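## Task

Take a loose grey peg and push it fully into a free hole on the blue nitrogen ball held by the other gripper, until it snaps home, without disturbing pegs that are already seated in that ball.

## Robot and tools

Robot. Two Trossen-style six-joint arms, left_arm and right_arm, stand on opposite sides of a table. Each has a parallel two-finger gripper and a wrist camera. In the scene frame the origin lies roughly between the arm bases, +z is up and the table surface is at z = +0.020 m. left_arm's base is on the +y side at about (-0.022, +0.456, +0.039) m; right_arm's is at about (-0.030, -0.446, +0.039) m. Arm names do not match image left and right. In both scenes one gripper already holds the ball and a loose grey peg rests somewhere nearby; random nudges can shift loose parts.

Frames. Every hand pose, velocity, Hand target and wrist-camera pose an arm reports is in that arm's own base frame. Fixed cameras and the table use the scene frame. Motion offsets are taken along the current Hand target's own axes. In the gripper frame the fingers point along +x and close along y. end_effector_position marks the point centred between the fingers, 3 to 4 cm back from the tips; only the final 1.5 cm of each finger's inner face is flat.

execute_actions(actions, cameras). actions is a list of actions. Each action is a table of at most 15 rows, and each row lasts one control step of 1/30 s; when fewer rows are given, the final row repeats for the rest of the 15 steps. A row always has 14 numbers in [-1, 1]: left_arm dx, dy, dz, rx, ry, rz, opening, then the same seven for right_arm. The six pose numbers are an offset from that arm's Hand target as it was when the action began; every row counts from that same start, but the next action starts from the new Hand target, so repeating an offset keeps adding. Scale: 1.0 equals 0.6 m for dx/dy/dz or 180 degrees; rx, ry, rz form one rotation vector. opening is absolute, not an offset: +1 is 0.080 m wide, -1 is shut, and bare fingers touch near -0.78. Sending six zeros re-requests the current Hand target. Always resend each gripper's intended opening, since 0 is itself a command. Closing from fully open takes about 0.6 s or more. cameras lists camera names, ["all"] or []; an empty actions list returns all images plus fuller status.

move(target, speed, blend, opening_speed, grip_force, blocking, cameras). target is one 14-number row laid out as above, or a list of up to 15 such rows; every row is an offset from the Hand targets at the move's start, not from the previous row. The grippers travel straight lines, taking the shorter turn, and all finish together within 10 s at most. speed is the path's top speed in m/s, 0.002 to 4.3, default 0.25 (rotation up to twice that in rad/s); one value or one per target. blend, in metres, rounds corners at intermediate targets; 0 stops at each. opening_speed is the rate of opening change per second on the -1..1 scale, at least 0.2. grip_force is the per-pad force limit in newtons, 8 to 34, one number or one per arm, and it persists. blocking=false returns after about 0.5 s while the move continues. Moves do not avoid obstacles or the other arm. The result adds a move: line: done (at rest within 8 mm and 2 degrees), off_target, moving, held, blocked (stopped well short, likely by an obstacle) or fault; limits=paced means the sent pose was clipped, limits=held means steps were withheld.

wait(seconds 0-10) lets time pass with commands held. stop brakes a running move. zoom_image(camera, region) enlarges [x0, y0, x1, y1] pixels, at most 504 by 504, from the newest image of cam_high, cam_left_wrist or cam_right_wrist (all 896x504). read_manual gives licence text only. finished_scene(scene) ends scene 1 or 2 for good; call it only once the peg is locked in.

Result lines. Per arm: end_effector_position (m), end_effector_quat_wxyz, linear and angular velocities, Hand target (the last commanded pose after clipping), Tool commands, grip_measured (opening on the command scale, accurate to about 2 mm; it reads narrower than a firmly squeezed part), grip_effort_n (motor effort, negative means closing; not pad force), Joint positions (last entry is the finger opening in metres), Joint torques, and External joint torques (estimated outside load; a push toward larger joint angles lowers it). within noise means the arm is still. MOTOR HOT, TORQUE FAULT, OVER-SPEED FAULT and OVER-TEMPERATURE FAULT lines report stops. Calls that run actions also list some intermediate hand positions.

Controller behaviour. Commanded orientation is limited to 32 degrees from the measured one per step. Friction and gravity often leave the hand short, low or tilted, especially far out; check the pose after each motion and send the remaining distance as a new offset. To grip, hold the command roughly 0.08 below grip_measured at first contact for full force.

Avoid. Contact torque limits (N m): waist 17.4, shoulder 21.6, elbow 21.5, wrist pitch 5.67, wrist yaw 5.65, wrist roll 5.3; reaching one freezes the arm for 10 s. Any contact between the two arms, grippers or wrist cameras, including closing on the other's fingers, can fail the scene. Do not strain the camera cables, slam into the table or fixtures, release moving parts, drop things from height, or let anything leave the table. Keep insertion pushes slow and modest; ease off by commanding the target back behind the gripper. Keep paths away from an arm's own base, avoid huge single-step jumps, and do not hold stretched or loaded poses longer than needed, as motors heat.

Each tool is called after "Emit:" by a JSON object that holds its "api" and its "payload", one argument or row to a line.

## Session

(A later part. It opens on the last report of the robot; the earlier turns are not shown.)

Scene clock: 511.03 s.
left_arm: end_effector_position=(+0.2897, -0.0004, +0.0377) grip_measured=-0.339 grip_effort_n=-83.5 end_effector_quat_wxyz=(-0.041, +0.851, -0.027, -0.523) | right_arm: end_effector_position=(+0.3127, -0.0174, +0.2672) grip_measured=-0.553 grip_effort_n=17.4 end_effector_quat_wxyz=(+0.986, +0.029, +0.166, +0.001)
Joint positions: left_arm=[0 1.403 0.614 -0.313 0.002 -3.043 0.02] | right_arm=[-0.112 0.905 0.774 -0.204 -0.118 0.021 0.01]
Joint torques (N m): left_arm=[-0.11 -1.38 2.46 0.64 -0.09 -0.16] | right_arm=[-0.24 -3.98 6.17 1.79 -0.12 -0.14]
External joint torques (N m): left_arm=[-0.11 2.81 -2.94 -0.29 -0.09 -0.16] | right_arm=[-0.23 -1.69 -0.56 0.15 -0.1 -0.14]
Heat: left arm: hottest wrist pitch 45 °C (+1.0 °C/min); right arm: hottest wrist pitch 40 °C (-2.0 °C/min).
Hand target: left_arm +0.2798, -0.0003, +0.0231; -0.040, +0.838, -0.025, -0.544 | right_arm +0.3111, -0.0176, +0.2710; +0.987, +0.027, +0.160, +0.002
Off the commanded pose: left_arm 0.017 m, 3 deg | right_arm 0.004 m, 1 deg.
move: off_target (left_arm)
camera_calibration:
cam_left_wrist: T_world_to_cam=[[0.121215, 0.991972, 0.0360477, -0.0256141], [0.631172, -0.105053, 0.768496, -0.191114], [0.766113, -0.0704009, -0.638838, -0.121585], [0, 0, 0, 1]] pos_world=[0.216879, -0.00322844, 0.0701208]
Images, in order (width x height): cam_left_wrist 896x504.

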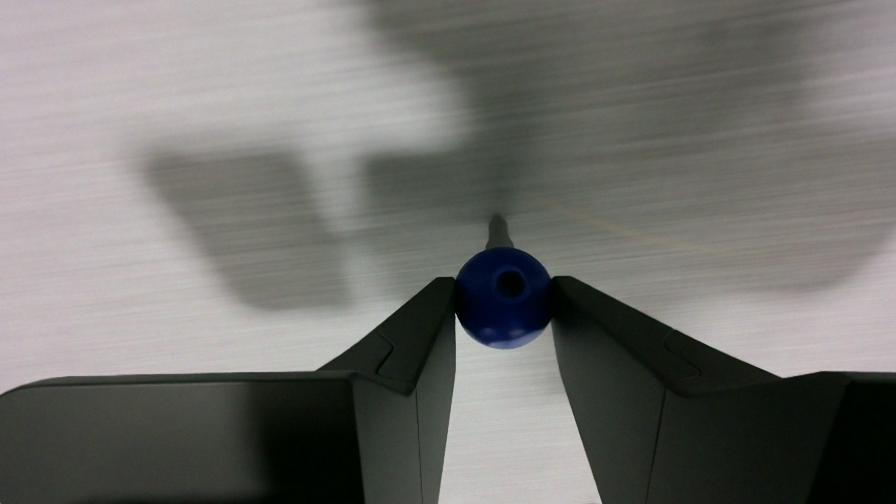

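Emit:
{"api": "move", "payload": {
  "target": [0.0007,0.0014,0.0148,0,0,0,-0.465, 0,0,0,0,0,0,-0.55],
  "speed": 0.03,
  "cameras": ["cam_left_wrist"]
}}

Scene clock: 513.90 s.
left_arm: end_effector_position=(+0.2870, -0.0004, +0.0363) grip_measured=-0.339 grip_effort_n=-83.5 end_effector_quat_wxyz=(-0.042, +0.855, -0.026, -0.516) | right_arm: end_effector_position=(+0.3127, -0.0174, +0.2672) grip_measured=-0.553 grip_effort_n=17.9 end_effector_quat_wxyz=(+0.986, +0.029, +0.166, +0.001)
Joint positions: left_arm=[0 1.386 0.588 -0.289 0.002 -3.043 0.02] | right_arm=[-0.112 0.905 0.774 -0.204 -0.118 0.021 0.01]
Joint torques (N m): left_arm=[-0.11 -1.85 1.29 -0.05 -0.1 -0.16] | right_arm=[-0.32 -4.03 6.19 1.81 -0.14 -0.16]
External joint torques (N m): left_arm=[-0.1 2.17 -4.11 -1 -0.1 -0.16] | right_arm=[-0.33 -1.74 -0.54 0.18 -0.11 -0.16]
Heat: left arm: hottest wrist pitch 44 °C (+0.0 °C/min); right arm: hottest wrist pitch 40 °C (-2.0 °C/min).
Hand target: left_arm +0.2718, -0.0003, +0.0191; -0.039, +0.838, -0.025, -0.544 | right_arm +0.3111, -0.0176, +0.2710; +0.987, +0.027, +0.160, +0.002
Off the commanded pose: left_arm 0.023 m, 4 deg | right_arm 0.004 m, 1 deg.
move: off_target (left_arm)
camera_calibration:
cam_left_wrist: T_world_to_cam=[[0.120661, 0.991972, 0.0378411, -0.0251403], [0.619682, -0.105047, 0.777791, -0.185374], [0.775523, -0.0703993, -0.627382, -0.123495], [0, 0, 0, 1]] pos_world=[0.21368, -0.00322842, 0.0676547]
Images, in order (width x height): cam_left_wrist 896x504.

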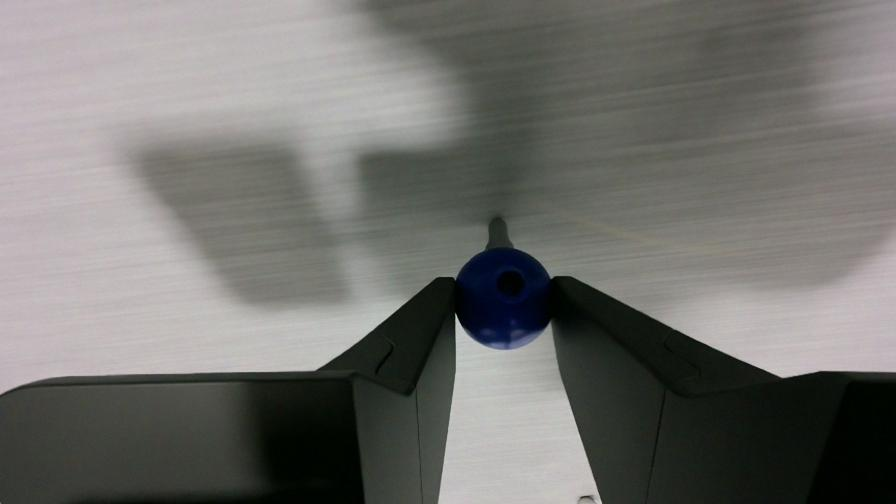

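Emit:
{"api": "zoom_image", "payload": {
  "camera": "cam_left_wrist",
  "region": [444, 200, 564, 320]
}}

Scaled by 4.200 from the camera's 896x504 image, which has a finer 1280x720 frame.

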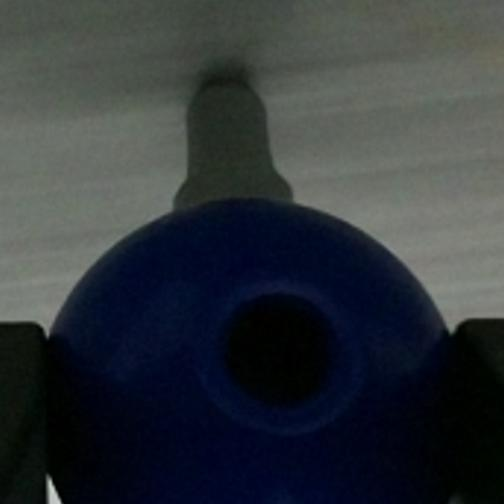

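Emit:
{"api": "move", "payload": {
  "target": [0.0135,0.0018,0.0188,0,0,0,-0.465, 0,0,0,0,0,0,-0.55],
  "speed": 0.03,
  "cameras": ["cam_left_wrist"]
}}

Emit:
{"api": "zoom_image", "payload": {
  "camera": "cam_left_wrist",
  "region": [444, 200, 564, 320]
}}

Scene clock: 516.77 s.
left_arm: end_effector_position=(+0.2853, -0.0004, +0.0327) grip_measured=-0.339 grip_effort_n=-83.5 end_effector_quat_wxyz=(-0.042, +0.863, -0.026, -0.503) | right_arm: end_effector_position=(+0.3127, -0.0174, +0.2672) grip_measured=-0.553 grip_effort_n=17.4 end_effector_quat_wxyz=(+0.986, +0.029, +0.166, +0.001)
Joint positions: left_arm=[0 1.372 0.545 -0.229 0.002 -3.043 0.02] | right_arm=[-0.112 0.905 0.774 -0.204 -0.118 0.021 0.01]
Joint torques (N m): left_arm=[-0.13 0.32 0.1 -0.4 -0.1 -0.16] | right_arm=[-0.33 -4.04 6.15 1.82 -0.13 -0.16]
External joint torques (N m): left_arm=[-0.13 4.23 -5.3 -1.41 -0.1 -0.16] | right_arm=[-0.31 -1.82 -0.54 0.19 -0.11 -0.16]
Heat: left arm: hottest wrist pitch 44 °C (+0.0 °C/min); right arm: hottest wrist pitch 41 °C (-1.0 °C/min).
Hand target: left_arm +0.2647, -0.0003, +0.0071; -0.039, +0.838, -0.025, -0.544 | right_arm +0.3111, -0.0176, +0.2710; +0.987, +0.027, +0.160, +0.002
Off the commanded pose: left_arm 0.033 m, 6 deg | right_arm 0.004 m, 1 deg.
move: off_target (left_arm)
camera_calibration:
cam_left_wrist: T_world_to_cam=[[0.119413, 0.991972, 0.0416085, -0.0245757], [0.594993, -0.105048, 0.796836, -0.175196], [0.79481, -0.0703958, -0.602761, -0.130729], [0, 0, 0, 1]] pos_world=[0.21108, -0.00322842, 0.0618262]
Images, in order (width x height): cam_left_wrist 896x504.

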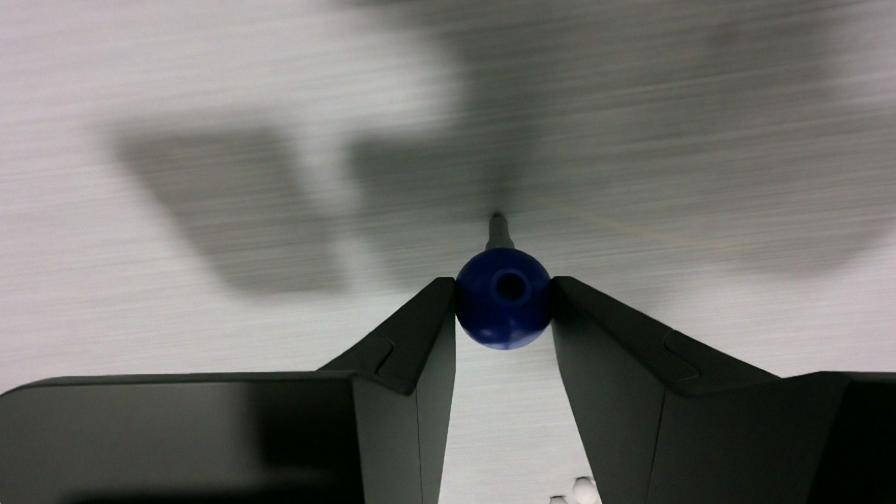

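Scaled by 4.200 from the camera's 896x504 image, which has a finer 1280x720 frame.

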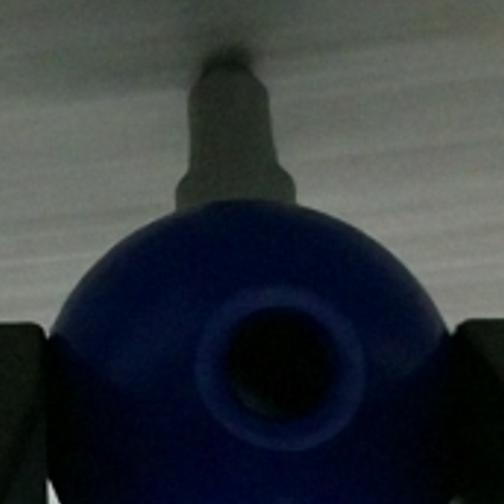

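Emit:
{"api": "execute_actions", "payload": {
  "actions": []
}}

Emit:
{"api": "zoom_image", "payload": {
  "camera": "cam_right_wrist",
  "region": [440, 240, 520, 320]
}}

Emit:
{"api": "zoom_image", "payload": {
  "camera": "cam_high",
  "region": [410, 200, 510, 300]
}}

Scene clock: 519.83 s.
left_arm: end_effector_position=(+0.2855, -0.0004, +0.0328) grip_measured=-0.339 grip_effort_n=-83.5 end_effector_quat_wxyz=(-0.042, +0.863, -0.026, -0.503) | right_arm: end_effector_position=(+0.3127, -0.0174, +0.2672) grip_measured=-0.553 grip_effort_n=17.4 end_effector_quat_wxyz=(+0.986, +0.029, +0.166, +0.001)
Joint positions: left_arm=[0 1.372 0.545 -0.228 0.002 -3.043 0.02] | right_arm=[-0.112 0.905 0.774 -0.204 -0.118 0.021 0.01]
Joint velocities: within noise
Joint torques (N m): left_arm=[-0.13 0.33 0.13 -0.45 -0.1 -0.16] | right_arm=[-0.28 -4.02 6.07 1.82 -0.12 -0.14]
External joint torques (N m): left_arm=[-0.12 4.21 -5.17 -1.43 -0.1 -0.16] | right_arm=[-0.29 -1.78 -0.65 0.18 -0.09 -0.14]
Heat: left arm: hottest wrist pitch 43 °C (-1.0 °C/min); right arm: hottest wrist pitch 41 °C (-1.0 °C/min).
Hand target: left_arm +0.2648, -0.0003, +0.0072; -0.039, +0.838, -0.025, -0.544 | right_arm +0.3111, -0.0176, +0.2710; +0.987, +0.027, +0.160, +0.002
Tool commands: left_gripper/opening=-0.465 right_gripper/opening=-0.55
Off the commanded pose: left_arm 0.033 m, 6 deg | right_arm 0.004 m, 1 deg.
camera_calibration:
cam_left_wrist: T_world_to_cam=[[0.119387, 0.991972, 0.0416933, -0.0245993], [0.594418, -0.10505, 0.797265, -0.175221], [0.795244, -0.0703995, -0.602188, -0.131014], [0, 0, 0, 1]] pos_world=[0.21128, -0.00322843, 0.0618278]
cam_right_wrist: T_world_to_cam=[[-0.0218243, -0.997647, -0.064997, 0.0175145], [-0.590223, 0.065331, -0.804592, 0.427804], [0.806945, 0.0208031, -0.59026, -0.0163385], [0, 0, 0, 1]] pos_world=[0.266066, -0.0101357, 0.335703]

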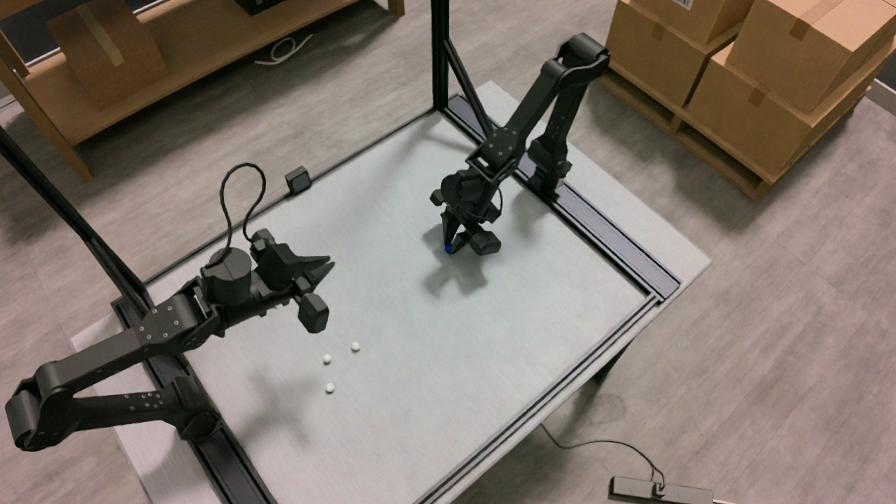

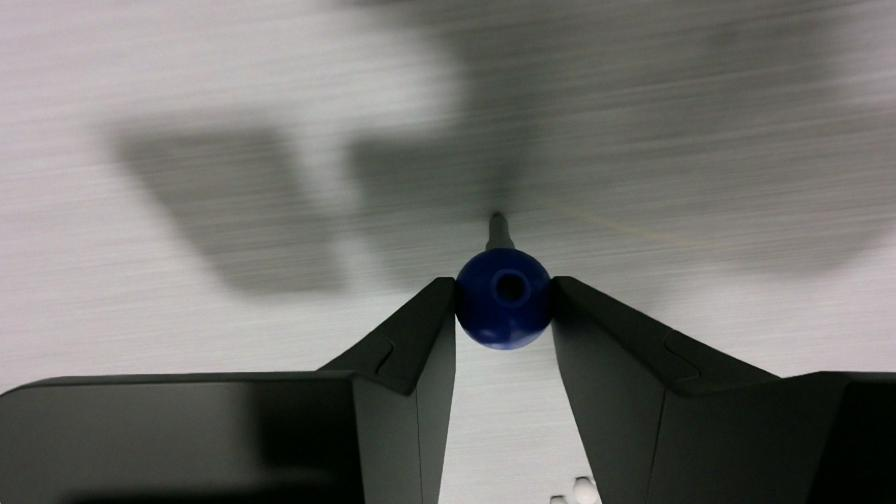

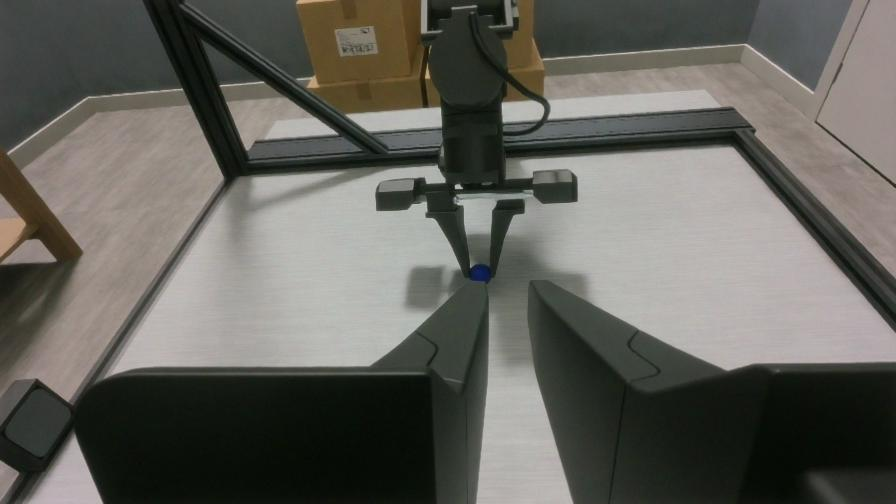

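Scaled by 6.300 from the camera's 896x504 image, which has a finer 1280x720 frame.

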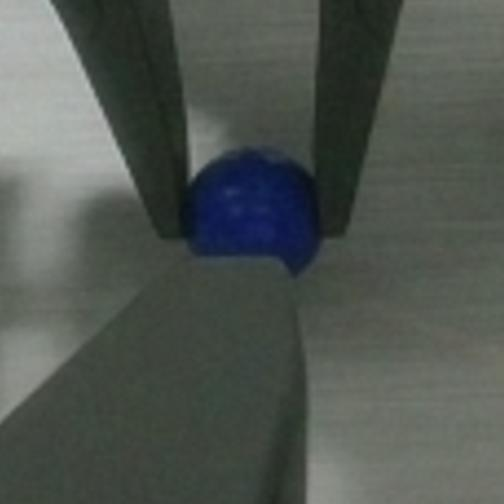

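Scaled by 5.040 from the camera's 896x504 image, which has a finer 1280x720 frame.

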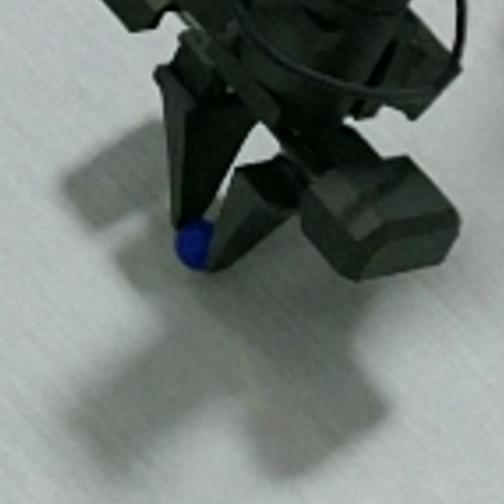

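Emit:
{"api": "move", "payload": {
  "target": [0.0085,0.0015,0.0148,0,0,0,-0.465, 0,0,0,0,0,0,-0.55],
  "speed": 0.03,
  "cameras": ["cam_left_wrist"]
}}

Emit:
{"api": "zoom_image", "payload": {
  "camera": "cam_left_wrist",
  "region": [444, 200, 564, 320]
}}

Scene clock: 521.47 s.
left_arm: end_effector_position=(+0.2837, -0.0004, +0.0297) grip_measured=-0.339 grip_effort_n=-83.5 end_effector_quat_wxyz=(-0.042, +0.868, -0.025, -0.494) | right_arm: end_effector_position=(+0.3127, -0.0174, +0.2672) grip_measured=-0.553 grip_effort_n=17.9 end_effector_quat_wxyz=(+0.986, +0.029, +0.166, +0.001)
Joint positions: left_arm=[0 1.363 0.512 -0.184 0.002 -3.043 0.02] | right_arm=[-0.112 0.905 0.774 -0.204 -0.118 0.021 0.01]
Joint torques (N m): left_arm=[-0.14 1.33 -0.7 -0.89 -0.11 -0.17] | right_arm=[-0.23 -3.98 6.15 1.81 -0.12 -0.15]
External joint torques (N m): left_arm=[-0.15 5.12 -6 -1.9 -0.11 -0.17] | right_arm=[-0.22 -1.76 -0.5 0.2 -0.11 -0.15]
Heat: left arm: hottest wrist pitch 43 °C (-1.0 °C/min); right arm: hottest wrist pitch 41 °C (+0.0 °C/min).
Hand target: left_arm +0.2587, -0.0003, -0.0011; -0.039, +0.838, -0.025, -0.544 | right_arm +0.3111, -0.0176, +0.2710; +0.987, +0.027, +0.160, +0.002
Off the commanded pose: left_arm 0.040 m, 7 deg | right_arm 0.004 m, 1 deg.
move: off_target (left_arm)
camera_calibration:
cam_left_wrist: T_world_to_cam=[[0.118498, 0.991973, 0.0441391, -0.0240729], [0.577879, -0.105044, 0.809334, -0.167319], [0.807474, -0.0703976, -0.585688, -0.135405], [0, 0, 0, 1]] pos_world=[0.208879, -0.00322842, 0.0571748]
Images, in order (width x height): cam_left_wrist 896x504.

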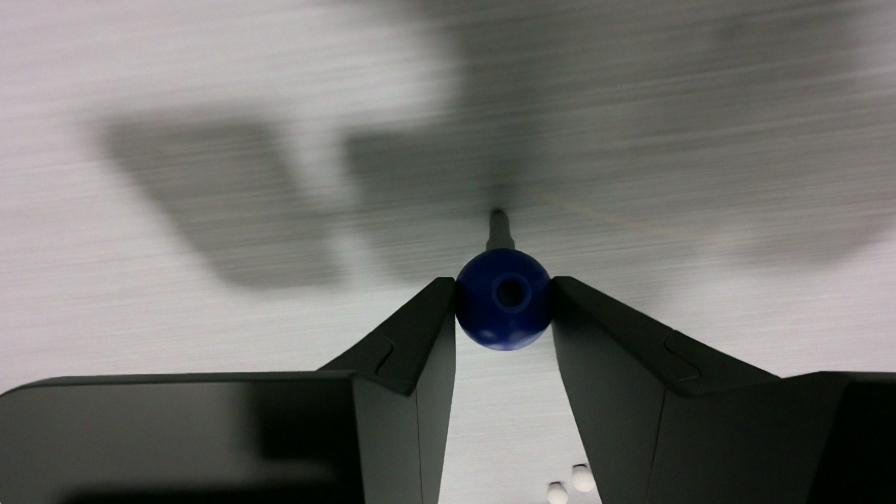

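Scaled by 4.200 from the camera's 896x504 image, which has a finer 1280x720 frame.

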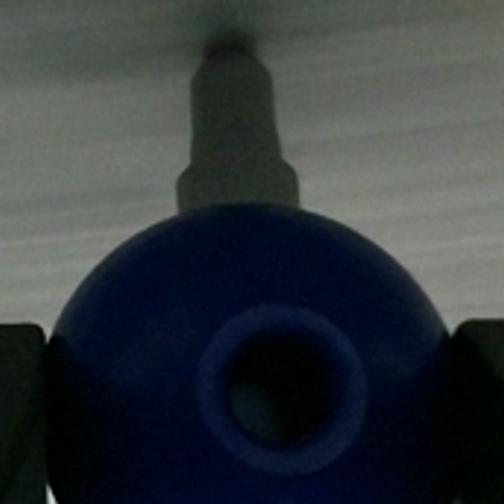

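Emit:
{"api": "move", "payload": {
  "target": [-0.0038,0.0015,0.0164,0,0,0,-0.465, 0,0,0,0,0,0,-0.55],
  "speed": 0.03,
  "cameras": ["cam_left_wrist"]
}}

Emit:
{"api": "zoom_image", "payload": {
  "camera": "cam_left_wrist",
  "region": [444, 200, 564, 320]
}}

Scene clock: 524.40 s.
left_arm: end_effector_position=(+0.2832, -0.0004, +0.0356) grip_measured=-0.339 grip_effort_n=-83.5 end_effector_quat_wxyz=(-0.043, +0.877, -0.024, -0.478) | right_arm: end_effector_position=(+0.3126, -0.0174, +0.2671) grip_measured=-0.553 grip_effort_n=17.4 end_effector_quat_wxyz=(+0.986, +0.030, +0.166, +0.001)
Joint positions: left_arm=[0 1.324 0.492 -0.166 0.002 -3.043 0.02] | right_arm=[-0.112 0.905 0.774 -0.205 -0.118 0.021 0.01]
Joint torques (N m): left_arm=[0.02 -2.62 4.18 0.37 0.02 0.01] | right_arm=[-0.02 -2.76 5.96 1.81 -0.01 0.03]
External joint torques (N m): left_arm=[0.01 0.96 -1.23 -0.7 0.02 0.01] | right_arm=[-0.04 -0.53 -0.68 0.2 0.02 0.03]
Heat: left arm: hottest wrist pitch 43 °C (-1.0 °C/min); right arm: hottest wrist pitch 41 °C (+0.0 °C/min).
Hand target: left_arm +0.2778, -0.0004, +0.0289; -0.042, +0.871, -0.025, -0.490 (not the last commanded pose) | right_arm +0.3127, -0.0174, +0.2672; +0.986, +0.029, +0.166, +0.001 (not the last commanded pose)
Off the commanded pose: left_arm 0.052 m, 9 deg | right_arm 0.004 m, 1 deg.
move: blocked (left_arm; both arms now hold where they are)
camera_calibration:
cam_left_wrist: T_world_to_cam=[[0.116729, 0.991983, 0.0484216, -0.0239338], [0.547511, -0.104951, 0.830191, -0.16396], [0.828617, -0.0703963, -0.555372, -0.138678], [0, 0, 0, 1]] pos_world=[0.207474, -0.00322828, 0.060259]
Images, in order (width x height): cam_left_wrist 896x504.

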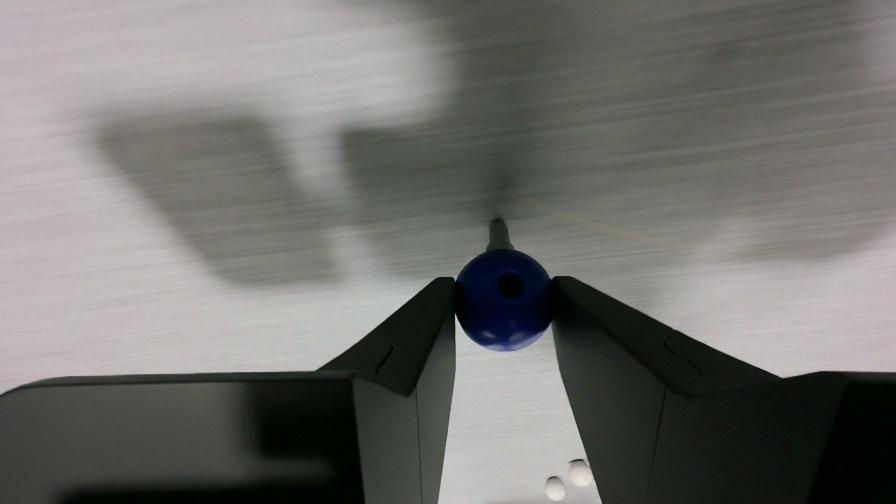

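Scaled by 4.200 from the camera's 896x504 image, which has a finer 1280x720 frame.

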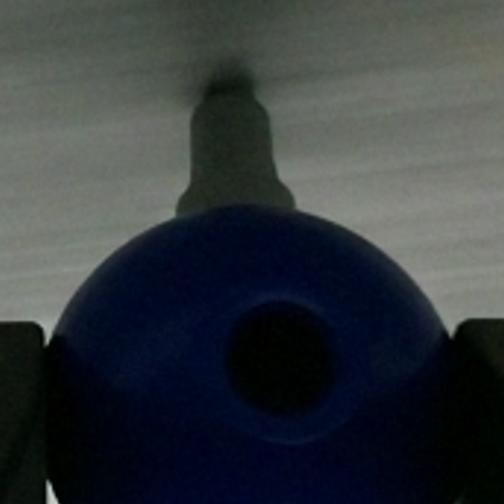

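Emit:
{"api": "move", "payload": {
  "target": [0.0278,0.0042,0.044,0,-0.039,0.0037,-0.465, 0,0,0,0,0,0,-0.55],
  "speed": 0.04,
  "cameras": ["cam_left_wrist"]
}}

Emit:
{"api": "zoom_image", "payload": {
  "camera": "cam_left_wrist",
  "region": [444, 200, 564, 320]
}}

Scene clock: 529.80 s.
left_arm: end_effector_position=(+0.2865, -0.0005, +0.0308) grip_measured=-0.339 grip_effort_n=-83.5 end_effector_quat_wxyz=(-0.042, +0.869, -0.025, -0.492) | right_arm: end_effector_position=(+0.3126, -0.0174, +0.2671) grip_measured=-0.553 grip_effort_n=17.4 end_effector_quat_wxyz=(+0.986, +0.030, +0.166, +0.001)
Joint positions: left_arm=[-0.001 1.37 0.521 -0.182 0.002 -3.043 0.02] | right_arm=[-0.112 0.905 0.774 -0.205 -0.118 0.021 0.01]
Joint torques (N m): left_arm=[0.02 1.85 0.3 -1.1 0 0.01] | right_arm=[-0.05 -2.76 5.98 1.8 -0.02 0]
External joint torques (N m): left_arm=[0.01 5.71 -5.03 -2.13 0.01 0.01] | right_arm=[-0.04 -0.51 -0.68 0.19 0 0]
Heat: left arm: hottest wrist pitch 42 °C (-2.0 °C/min); right arm: hottest wrist pitch 41 °C (+0.0 °C/min).
Hand target: left_arm +0.2638, -0.0004, +0.0009; -0.041, +0.839, -0.028, -0.542 | right_arm +0.3127, -0.0174, +0.2672; +0.986, +0.029, +0.166, +0.001
Off the commanded pose: left_arm 0.038 m, 7 deg | right_arm 0.000 m, 0 deg.
move: off_target (left_arm)
camera_calibration:
cam_left_wrist: T_world_to_cam=[[0.118684, 0.991931, 0.0445816, -0.0245047], [0.574695, -0.105237, 0.811573, -0.169048], [0.809716, -0.0706997, -0.582547, -0.13785], [0, 0, 0, 1]] pos_world=[0.211679, -0.00322924, 0.0579836]
Images, in order (width x height): cam_left_wrist 896x504.

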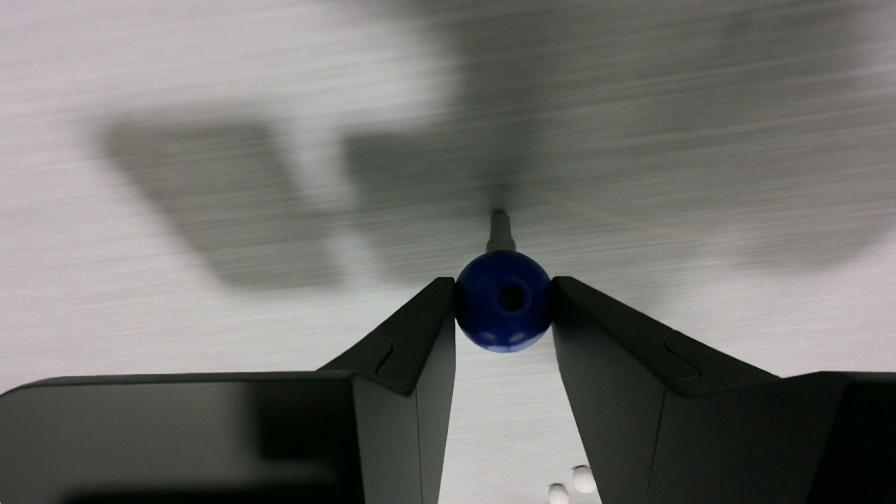

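Scaled by 4.200 from the camera's 896x504 image, which has a finer 1280x720 frame.

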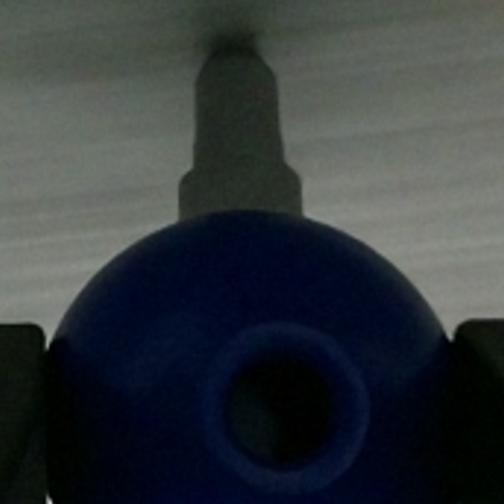

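Emit:
{"api": "zoom_image", "payload": {
  "camera": "cam_left_wrist",
  "region": [484, 270, 539, 325]
}}

Scaled by 9.164 from the camera's 896x504 image, which has a finer 1280x720 frame.

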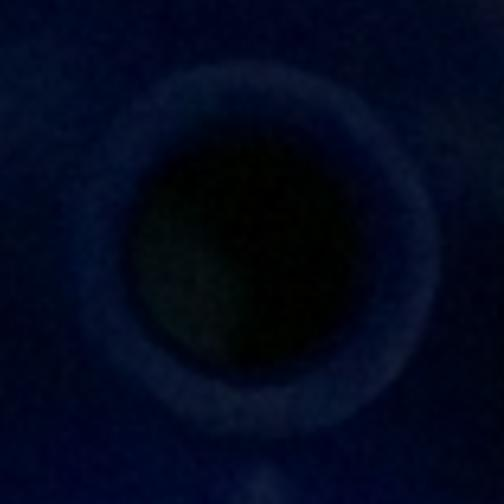

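Emit:
{"api": "move", "payload": {
  "target": [0.0197,-0.0026,-0.0276,0,0,0,-0.465, 0,0,0,0,0,0,-0.55],
  "speed": 0.03,
  "cameras": ["cam_left_wrist"]
}}

Emit:
{"api": "zoom_image", "payload": {
  "camera": "cam_left_wrist",
  "region": [444, 200, 564, 320]
}}

Scene clock: 538.67 s.
left_arm: end_effector_position=(+0.2978, -0.0010, +0.0201) grip_measured=-0.339 grip_effort_n=-83.5 end_effector_quat_wxyz=(-0.042, +0.861, -0.027, -0.507) | right_arm: end_effector_position=(+0.3126, -0.0174, +0.2671) grip_measured=-0.553 grip_effort_n=17.9 end_effector_quat_wxyz=(+0.986, +0.030, +0.166, +0.001)
Joint positions: left_arm=[-0.002 1.469 0.566 -0.162 0.003 -3.043 0.02] | right_arm=[-0.112 0.905 0.774 -0.205 -0.118 0.021 0.01]
Joint torques (N m): left_arm=[0.14 1.68 2.08 0.24 -0.04 0] | right_arm=[0.02 -2.88 5.86 1.8 -0.03 0.02]
External joint torques (N m): left_arm=[0.13 6.08 -3.09 -0.76 -0.03 0] | right_arm=[0.04 -0.63 -0.85 0.17 -0.01 0.02]
Heat: left arm: hottest wrist pitch 42 °C (-2.0 °C/min); right arm: hottest wrist pitch 41 °C (+2.0 °C/min).
Hand target: left_arm +0.2839, -0.0004, -0.0029; -0.041, +0.839, -0.027, -0.542 | right_arm +0.3127, -0.0174, +0.2672; +0.986, +0.029, +0.166, +0.001
Off the commanded pose: left_arm 0.027 m, 5 deg | right_arm 0.000 m, 0 deg.
move: off_target (left_arm)
camera_calibration:
cam_left_wrist: T_world_to_cam=[[0.12199, 0.991732, 0.039828, -0.0255924], [0.601724, -0.105809, 0.791664, -0.17454], [0.789333, -0.0726094, -0.609657, -0.146625], [0, 0, 0, 1]] pos_world=[0.223883, -0.00373351, 0.0498053]
Images, in order (width x height): cam_left_wrist 896x504.

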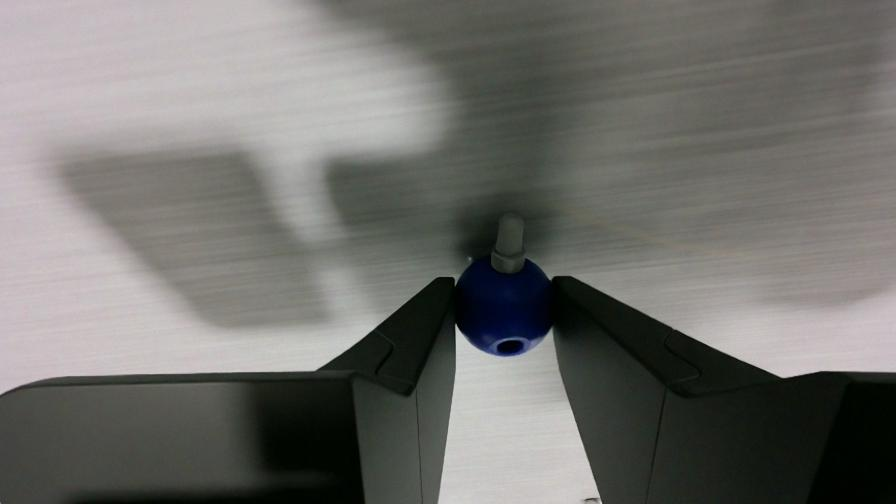

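Scaled by 4.200 from the camera's 896x504 image, which has a finer 1280x720 frame.

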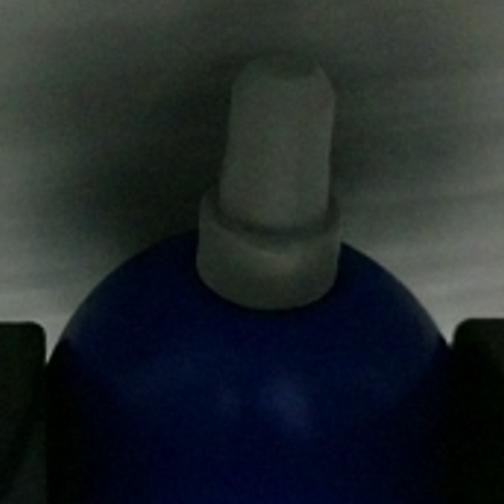

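Emit:
{"api": "zoom_image", "payload": {
  "camera": "cam_left_wrist",
  "region": [480, 240, 540, 300]
}}

Scaled by 8.400 from the camera's 896x504 image, which has a finer 1280x720 frame.

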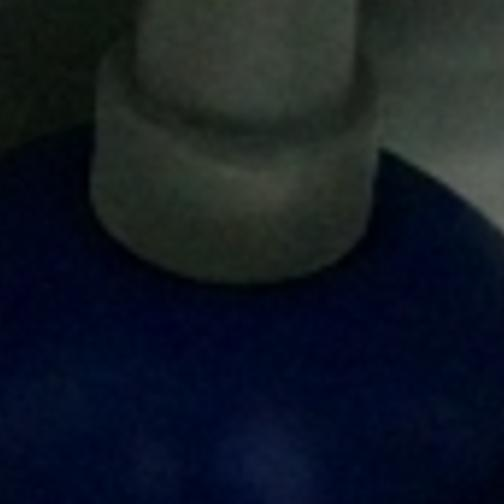

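Emit:
{"api": "move", "payload": {
  "target": [-0.0075,0.0012,0.016,0,0,0,-0.465, 0,0,0,0,0,0,-0.55],
  "speed": 0.03,
  "cameras": ["cam_left_wrist"]
}}

Emit:
{"api": "zoom_image", "payload": {
  "camera": "cam_left_wrist",
  "region": [474, 220, 534, 280]
}}

Scene clock: 542.97 s.
left_arm: end_effector_position=(+0.2971, -0.0010, +0.0212) grip_measured=-0.339 grip_effort_n=-83.5 end_effector_quat_wxyz=(-0.042, +0.865, -0.027, -0.500) | right_arm: end_effector_position=(+0.3126, -0.0174, +0.2671) grip_measured=-0.553 grip_effort_n=17.4 end_effector_quat_wxyz=(+0.986, +0.030, +0.166, +0.001)
Joint positions: left_arm=[-0.002 1.455 0.551 -0.145 0.003 -3.043 0.02] | right_arm=[-0.112 0.905 0.774 -0.205 -0.118 0.021 0.01]
Joint torques (N m): left_arm=[0.23 -1.41 -0.35 -1.14 -0.03 0.02] | right_arm=[-0.04 -2.8 6 1.82 -0.05 0.01]
External joint torques (N m): left_arm=[0.22 2.86 -5.44 -2.13 -0.02 0.02] | right_arm=[-0.03 -0.61 -0.63 0.21 -0.03 0.01]
Heat: left arm: hottest wrist pitch 41 °C (-3.0 °C/min); right arm: hottest wrist pitch 41 °C (+2.0 °C/min).
Hand target: left_arm +0.2731, -0.0001, -0.0029; -0.041, +0.839, -0.027, -0.542 | right_arm +0.3127, -0.0174, +0.2672; +0.986, +0.029, +0.166, +0.001
Off the commanded pose: left_arm 0.034 m, 6 deg | right_arm 0.000 m, 0 deg.
move: off_target (left_arm)
camera_calibration:
cam_left_wrist: T_world_to_cam=[[0.121341, 0.991732, 0.0417734, -0.0253956], [0.588979, -0.10581, 0.801192, -0.171403], [0.798987, -0.0726135, -0.596948, -0.148498], [0, 0, 0, 1]] pos_world=[0.222682, -0.00373352, 0.0497418]
Images, in order (width x height): cam_left_wrist 896x504.

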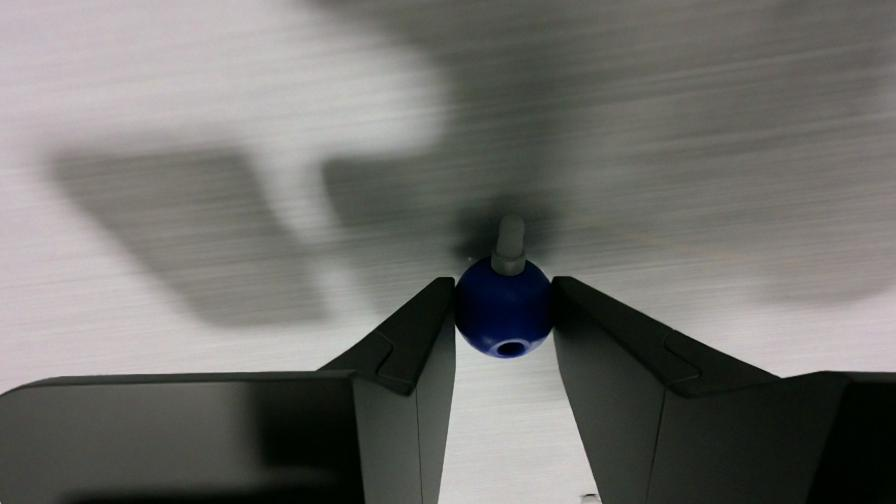

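Scaled by 8.400 from the camera's 896x504 image, which has a finer 1280x720 frame.

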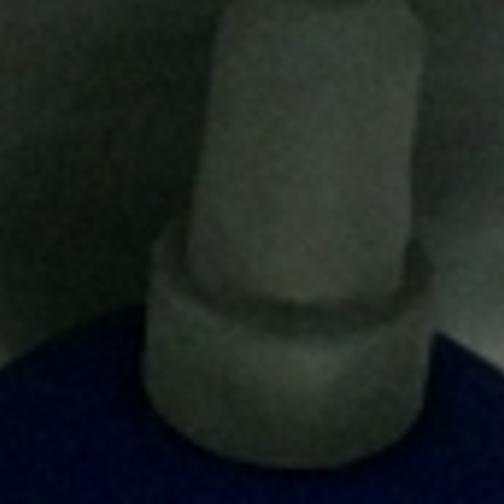

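Emit:
{"api": "move", "payload": {
  "target": [-0.20,-0.0085,-0.090,0,0,0,-0.465, 0,0,0,0,0,0,-0.55],
  "speed": 0.12,
  "cameras": ["cam_left_wrist"]
}}

Emit:
{"api": "zoom_image", "payload": {
  "camera": "cam_left_wrist",
  "region": [474, 220, 534, 280]
}}

Emit:
{"api": "zoom_image", "payload": {
  "camera": "cam_left_wrist",
  "region": [444, 250, 564, 370]
}}

Scene clock: 546.87 s.
left_arm: end_effector_position=(+0.2698, -0.0010, +0.1213) grip_measured=-0.339 grip_effort_n=-83.5 end_effector_quat_wxyz=(-0.041, +0.832, -0.029, -0.552) | right_arm: end_effector_position=(+0.3126, -0.0174, +0.2671) grip_measured=-0.553 grip_effort_n=17.9 end_effector_quat_wxyz=(+0.986, +0.030, +0.166, +0.001)
Joint positions: left_arm=[-0.002 1.241 0.878 -0.808 0.003 -3.043 0.02] | right_arm=[-0.112 0.905 0.774 -0.205 -0.118 0.021 0.01]
Joint torques (N m): left_arm=[0.22 -4.79 8.06 0.67 -0.03 0.02] | right_arm=[-0.18 -2.88 5.88 1.84 -0.03 0.02]
External joint torques (N m): left_arm=[0.21 -1.09 1.96 -0.2 -0.02 0.02] | right_arm=[-0.19 -0.65 -0.79 0.22 0 0.02]
Heat: left arm: hottest wrist pitch 41 °C (-4.0 °C/min); right arm: hottest wrist pitch 41 °C (+2.0 °C/min).
Hand target: left_arm +0.2733, -0.0002, +0.1288; -0.041, +0.839, -0.027, -0.542 | right_arm +0.3127, -0.0174, +0.2672; +0.986, +0.029, +0.166, +0.001
Off the commanded pose: left_arm 0.008 m, 1 deg | right_arm 0.000 m, 0 deg.
move: done
camera_calibration:
cam_left_wrist: T_world_to_cam=[[0.125537, 0.991724, 0.0269233, -0.0257092], [0.682452, -0.106021, 0.7232, -0.251259], [0.720069, -0.0724144, -0.690114, -0.0343999], [0, 0, 0, 1]] pos_world=[0.19947, -0.00363346, 0.158663]
Images, in order (width x height): cam_left_wrist 896x504.

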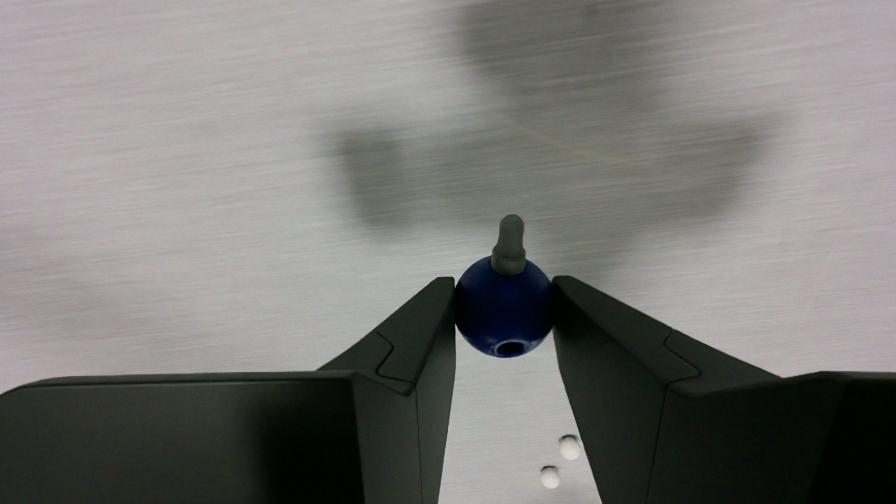

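Scaled by 8.400 from the camera's 896x504 image, which has a finer 1280x720 frame.

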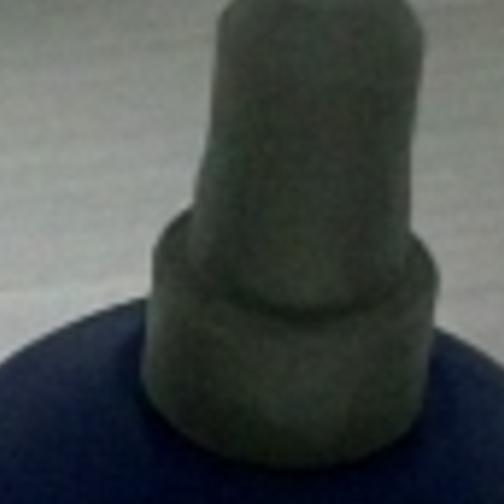

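Scaled by 4.200 from the camera's 896x504 image, which has a finer 1280x720 frame.

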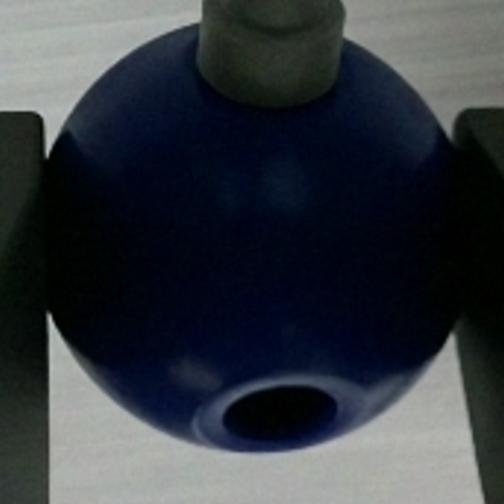

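Emit:
{"api": "move", "payload": {
  "target": [
    [0.0027,-0.009,-0.0965,0.5,0,0,-0.465, 0,0,0,0,0,0,-0.45],
    [0.0053,-0.0182,-0.193,0.9687,-0.0023,-0.0491,-0.465, 0,0,0,0,0,0,-0.45]
  ],
  "speed": 0.5,
  "blend": 0.02,
  "cameras": ["all"]
}}

Emit:
{"api": "zoom_image", "payload": {
  "camera": "cam_left_wrist",
  "region": [444, 220, 564, 340]
}}

Scene clock: 569.07 s.
left_arm: end_effector_position=(+0.3762, -0.0014, +0.1702) grip_measured=-0.339 grip_effort_n=-83.5 end_effector_quat_wxyz=(+0.863, +0.002, +0.504, +0.000) | right_arm: end_effector_position=(+0.3126, -0.0174, +0.2671) grip_measured=-0.453 grip_effort_n=17.9 end_effector_quat_wxyz=(+0.986, +0.030, +0.166, +0.001)
Joint positions: left_arm=[-0.006 1.559 1.29 -0.788 -0.005 -0.003 0.02] | right_arm=[-0.112 0.905 0.774 -0.205 -0.118 0.021 0.015]
Joint torques (N m): left_arm=[0.39 -5.8 8.47 1.12 0.24 0.18] | right_arm=[-0.02 -2.86 5.94 1.82 -0.03 -0.01]
External joint torques (N m): left_arm=[0.32 0.41 2.16 0.02 0.26 0.18] | right_arm=[0 -0.59 -0.8 0.18 -0.01 -0.01]
Heat: left arm: hottest wrist pitch 41 °C (-4.1 °C/min); right arm: hottest wrist pitch 41 °C (+1.0 °C/min).
Hand target: left_arm +0.3807, -0.0008, +0.1737; +0.866, +0.001, +0.500, -0.002 | right_arm +0.3127, -0.0174, +0.2672; +0.986, +0.029, +0.166, +0.001
Off the commanded pose: left_arm 0.006 m, 1 deg | right_arm 0.000 m, 0 deg.
move: done; blend cut to 0 m at target 1
camera_calibration:
cam_left_wrist: T_world_to_cam=[[-0.0135566, -0.999329, -0.0340185, 0.0199688], [-0.994691, 0.0169489, -0.101501, 0.412261], [0.10201, 0.0324619, -0.994254, 0.207186], [0, 0, 0, 1]] pos_world=[0.389208, 0.00624235, 0.24852]
cam_right_wrist: T_world_to_cam=[[-0.0218455, -0.997647, -0.0649837, 0.0175093], [-0.590564, 0.0653241, -0.804343, 0.427732], [0.806695, 0.0208057, -0.590601, -0.0162152], [0, 0, 0, 1]] pos_world=[0.266066, -0.0101357, 0.335604]

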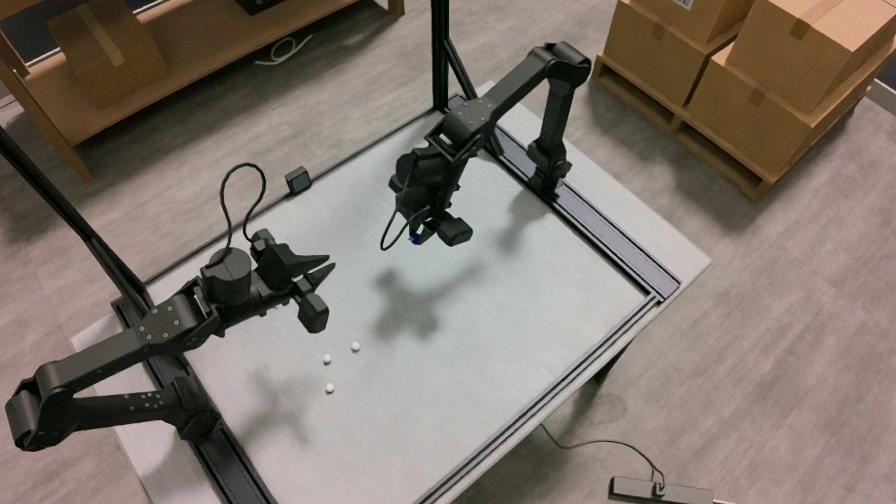

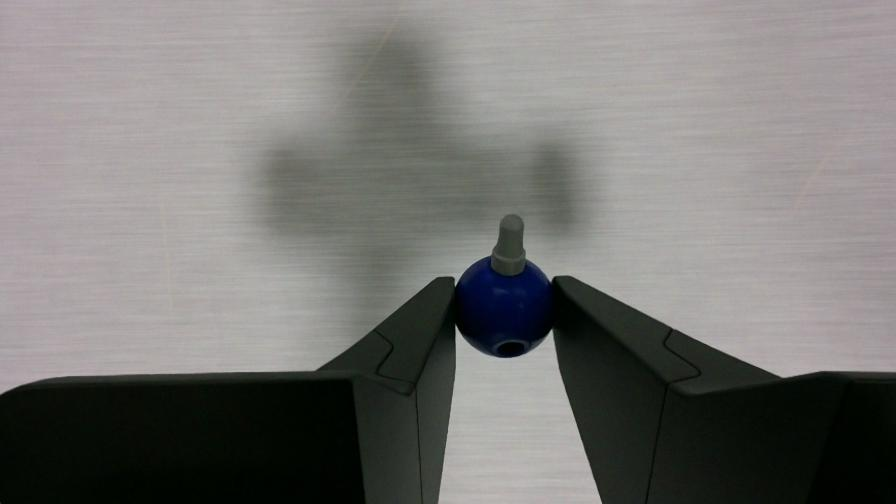

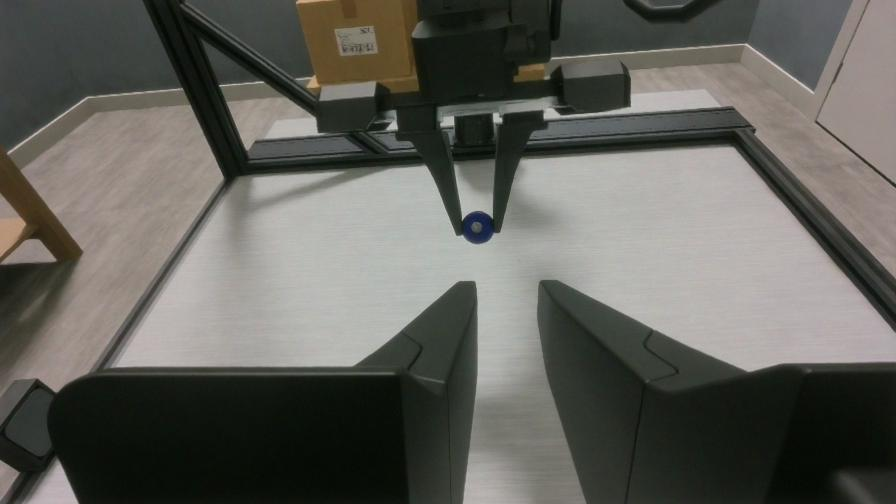

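Scaled by 4.200 from the camera's 896x504 image, which has a finer 1280x720 frame.

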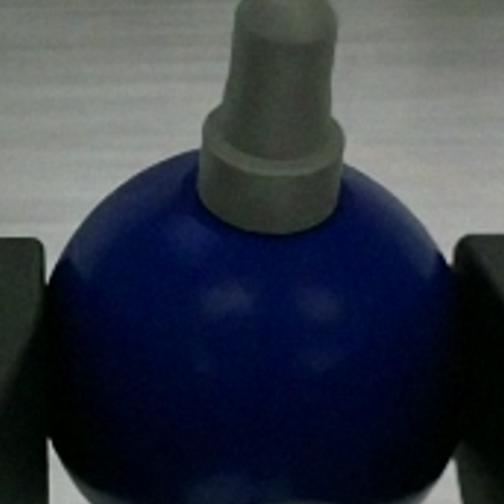

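Emit:
{"api": "zoom_image", "payload": {
  "camera": "cam_left_wrist",
  "region": [486, 250, 531, 295]
}}

Emit:
{"api": "zoom_image", "payload": {
  "camera": "cam_left_wrist",
  "region": [486, 325, 531, 370]
}}

Emit:
{"api": "zoom_image", "payload": {
  "camera": "cam_right_wrist",
  "region": [453, 202, 503, 252]
}}

Scaled by 11.200 from the camera's 896x504 image, which has a finer 1280x720 frame.

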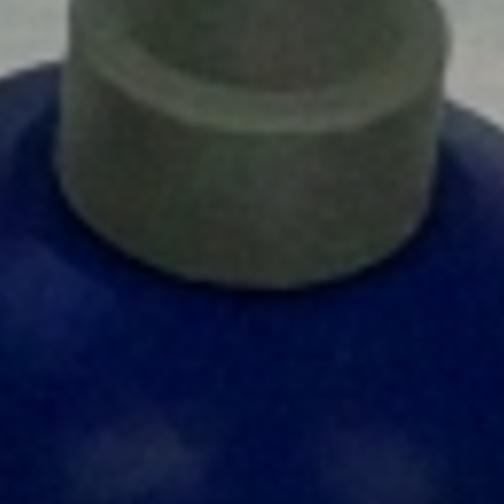

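Scaled by 11.200 from the camera's 896x504 image, which has a finer 1280x720 frame.

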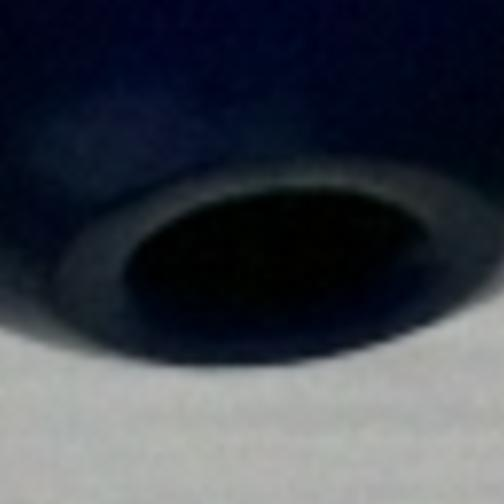

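Scaled by 10.080 from the camera's 896x504 image, which has a finer 1280x720 frame.

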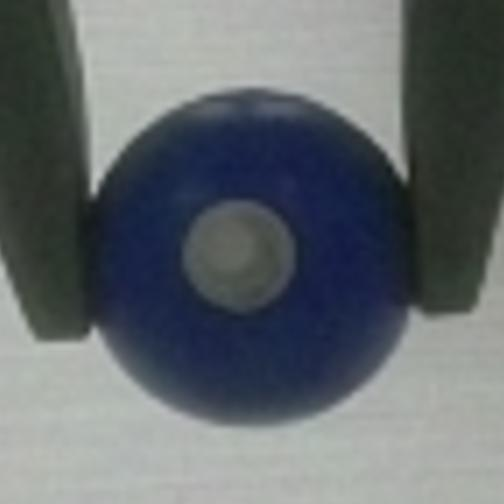

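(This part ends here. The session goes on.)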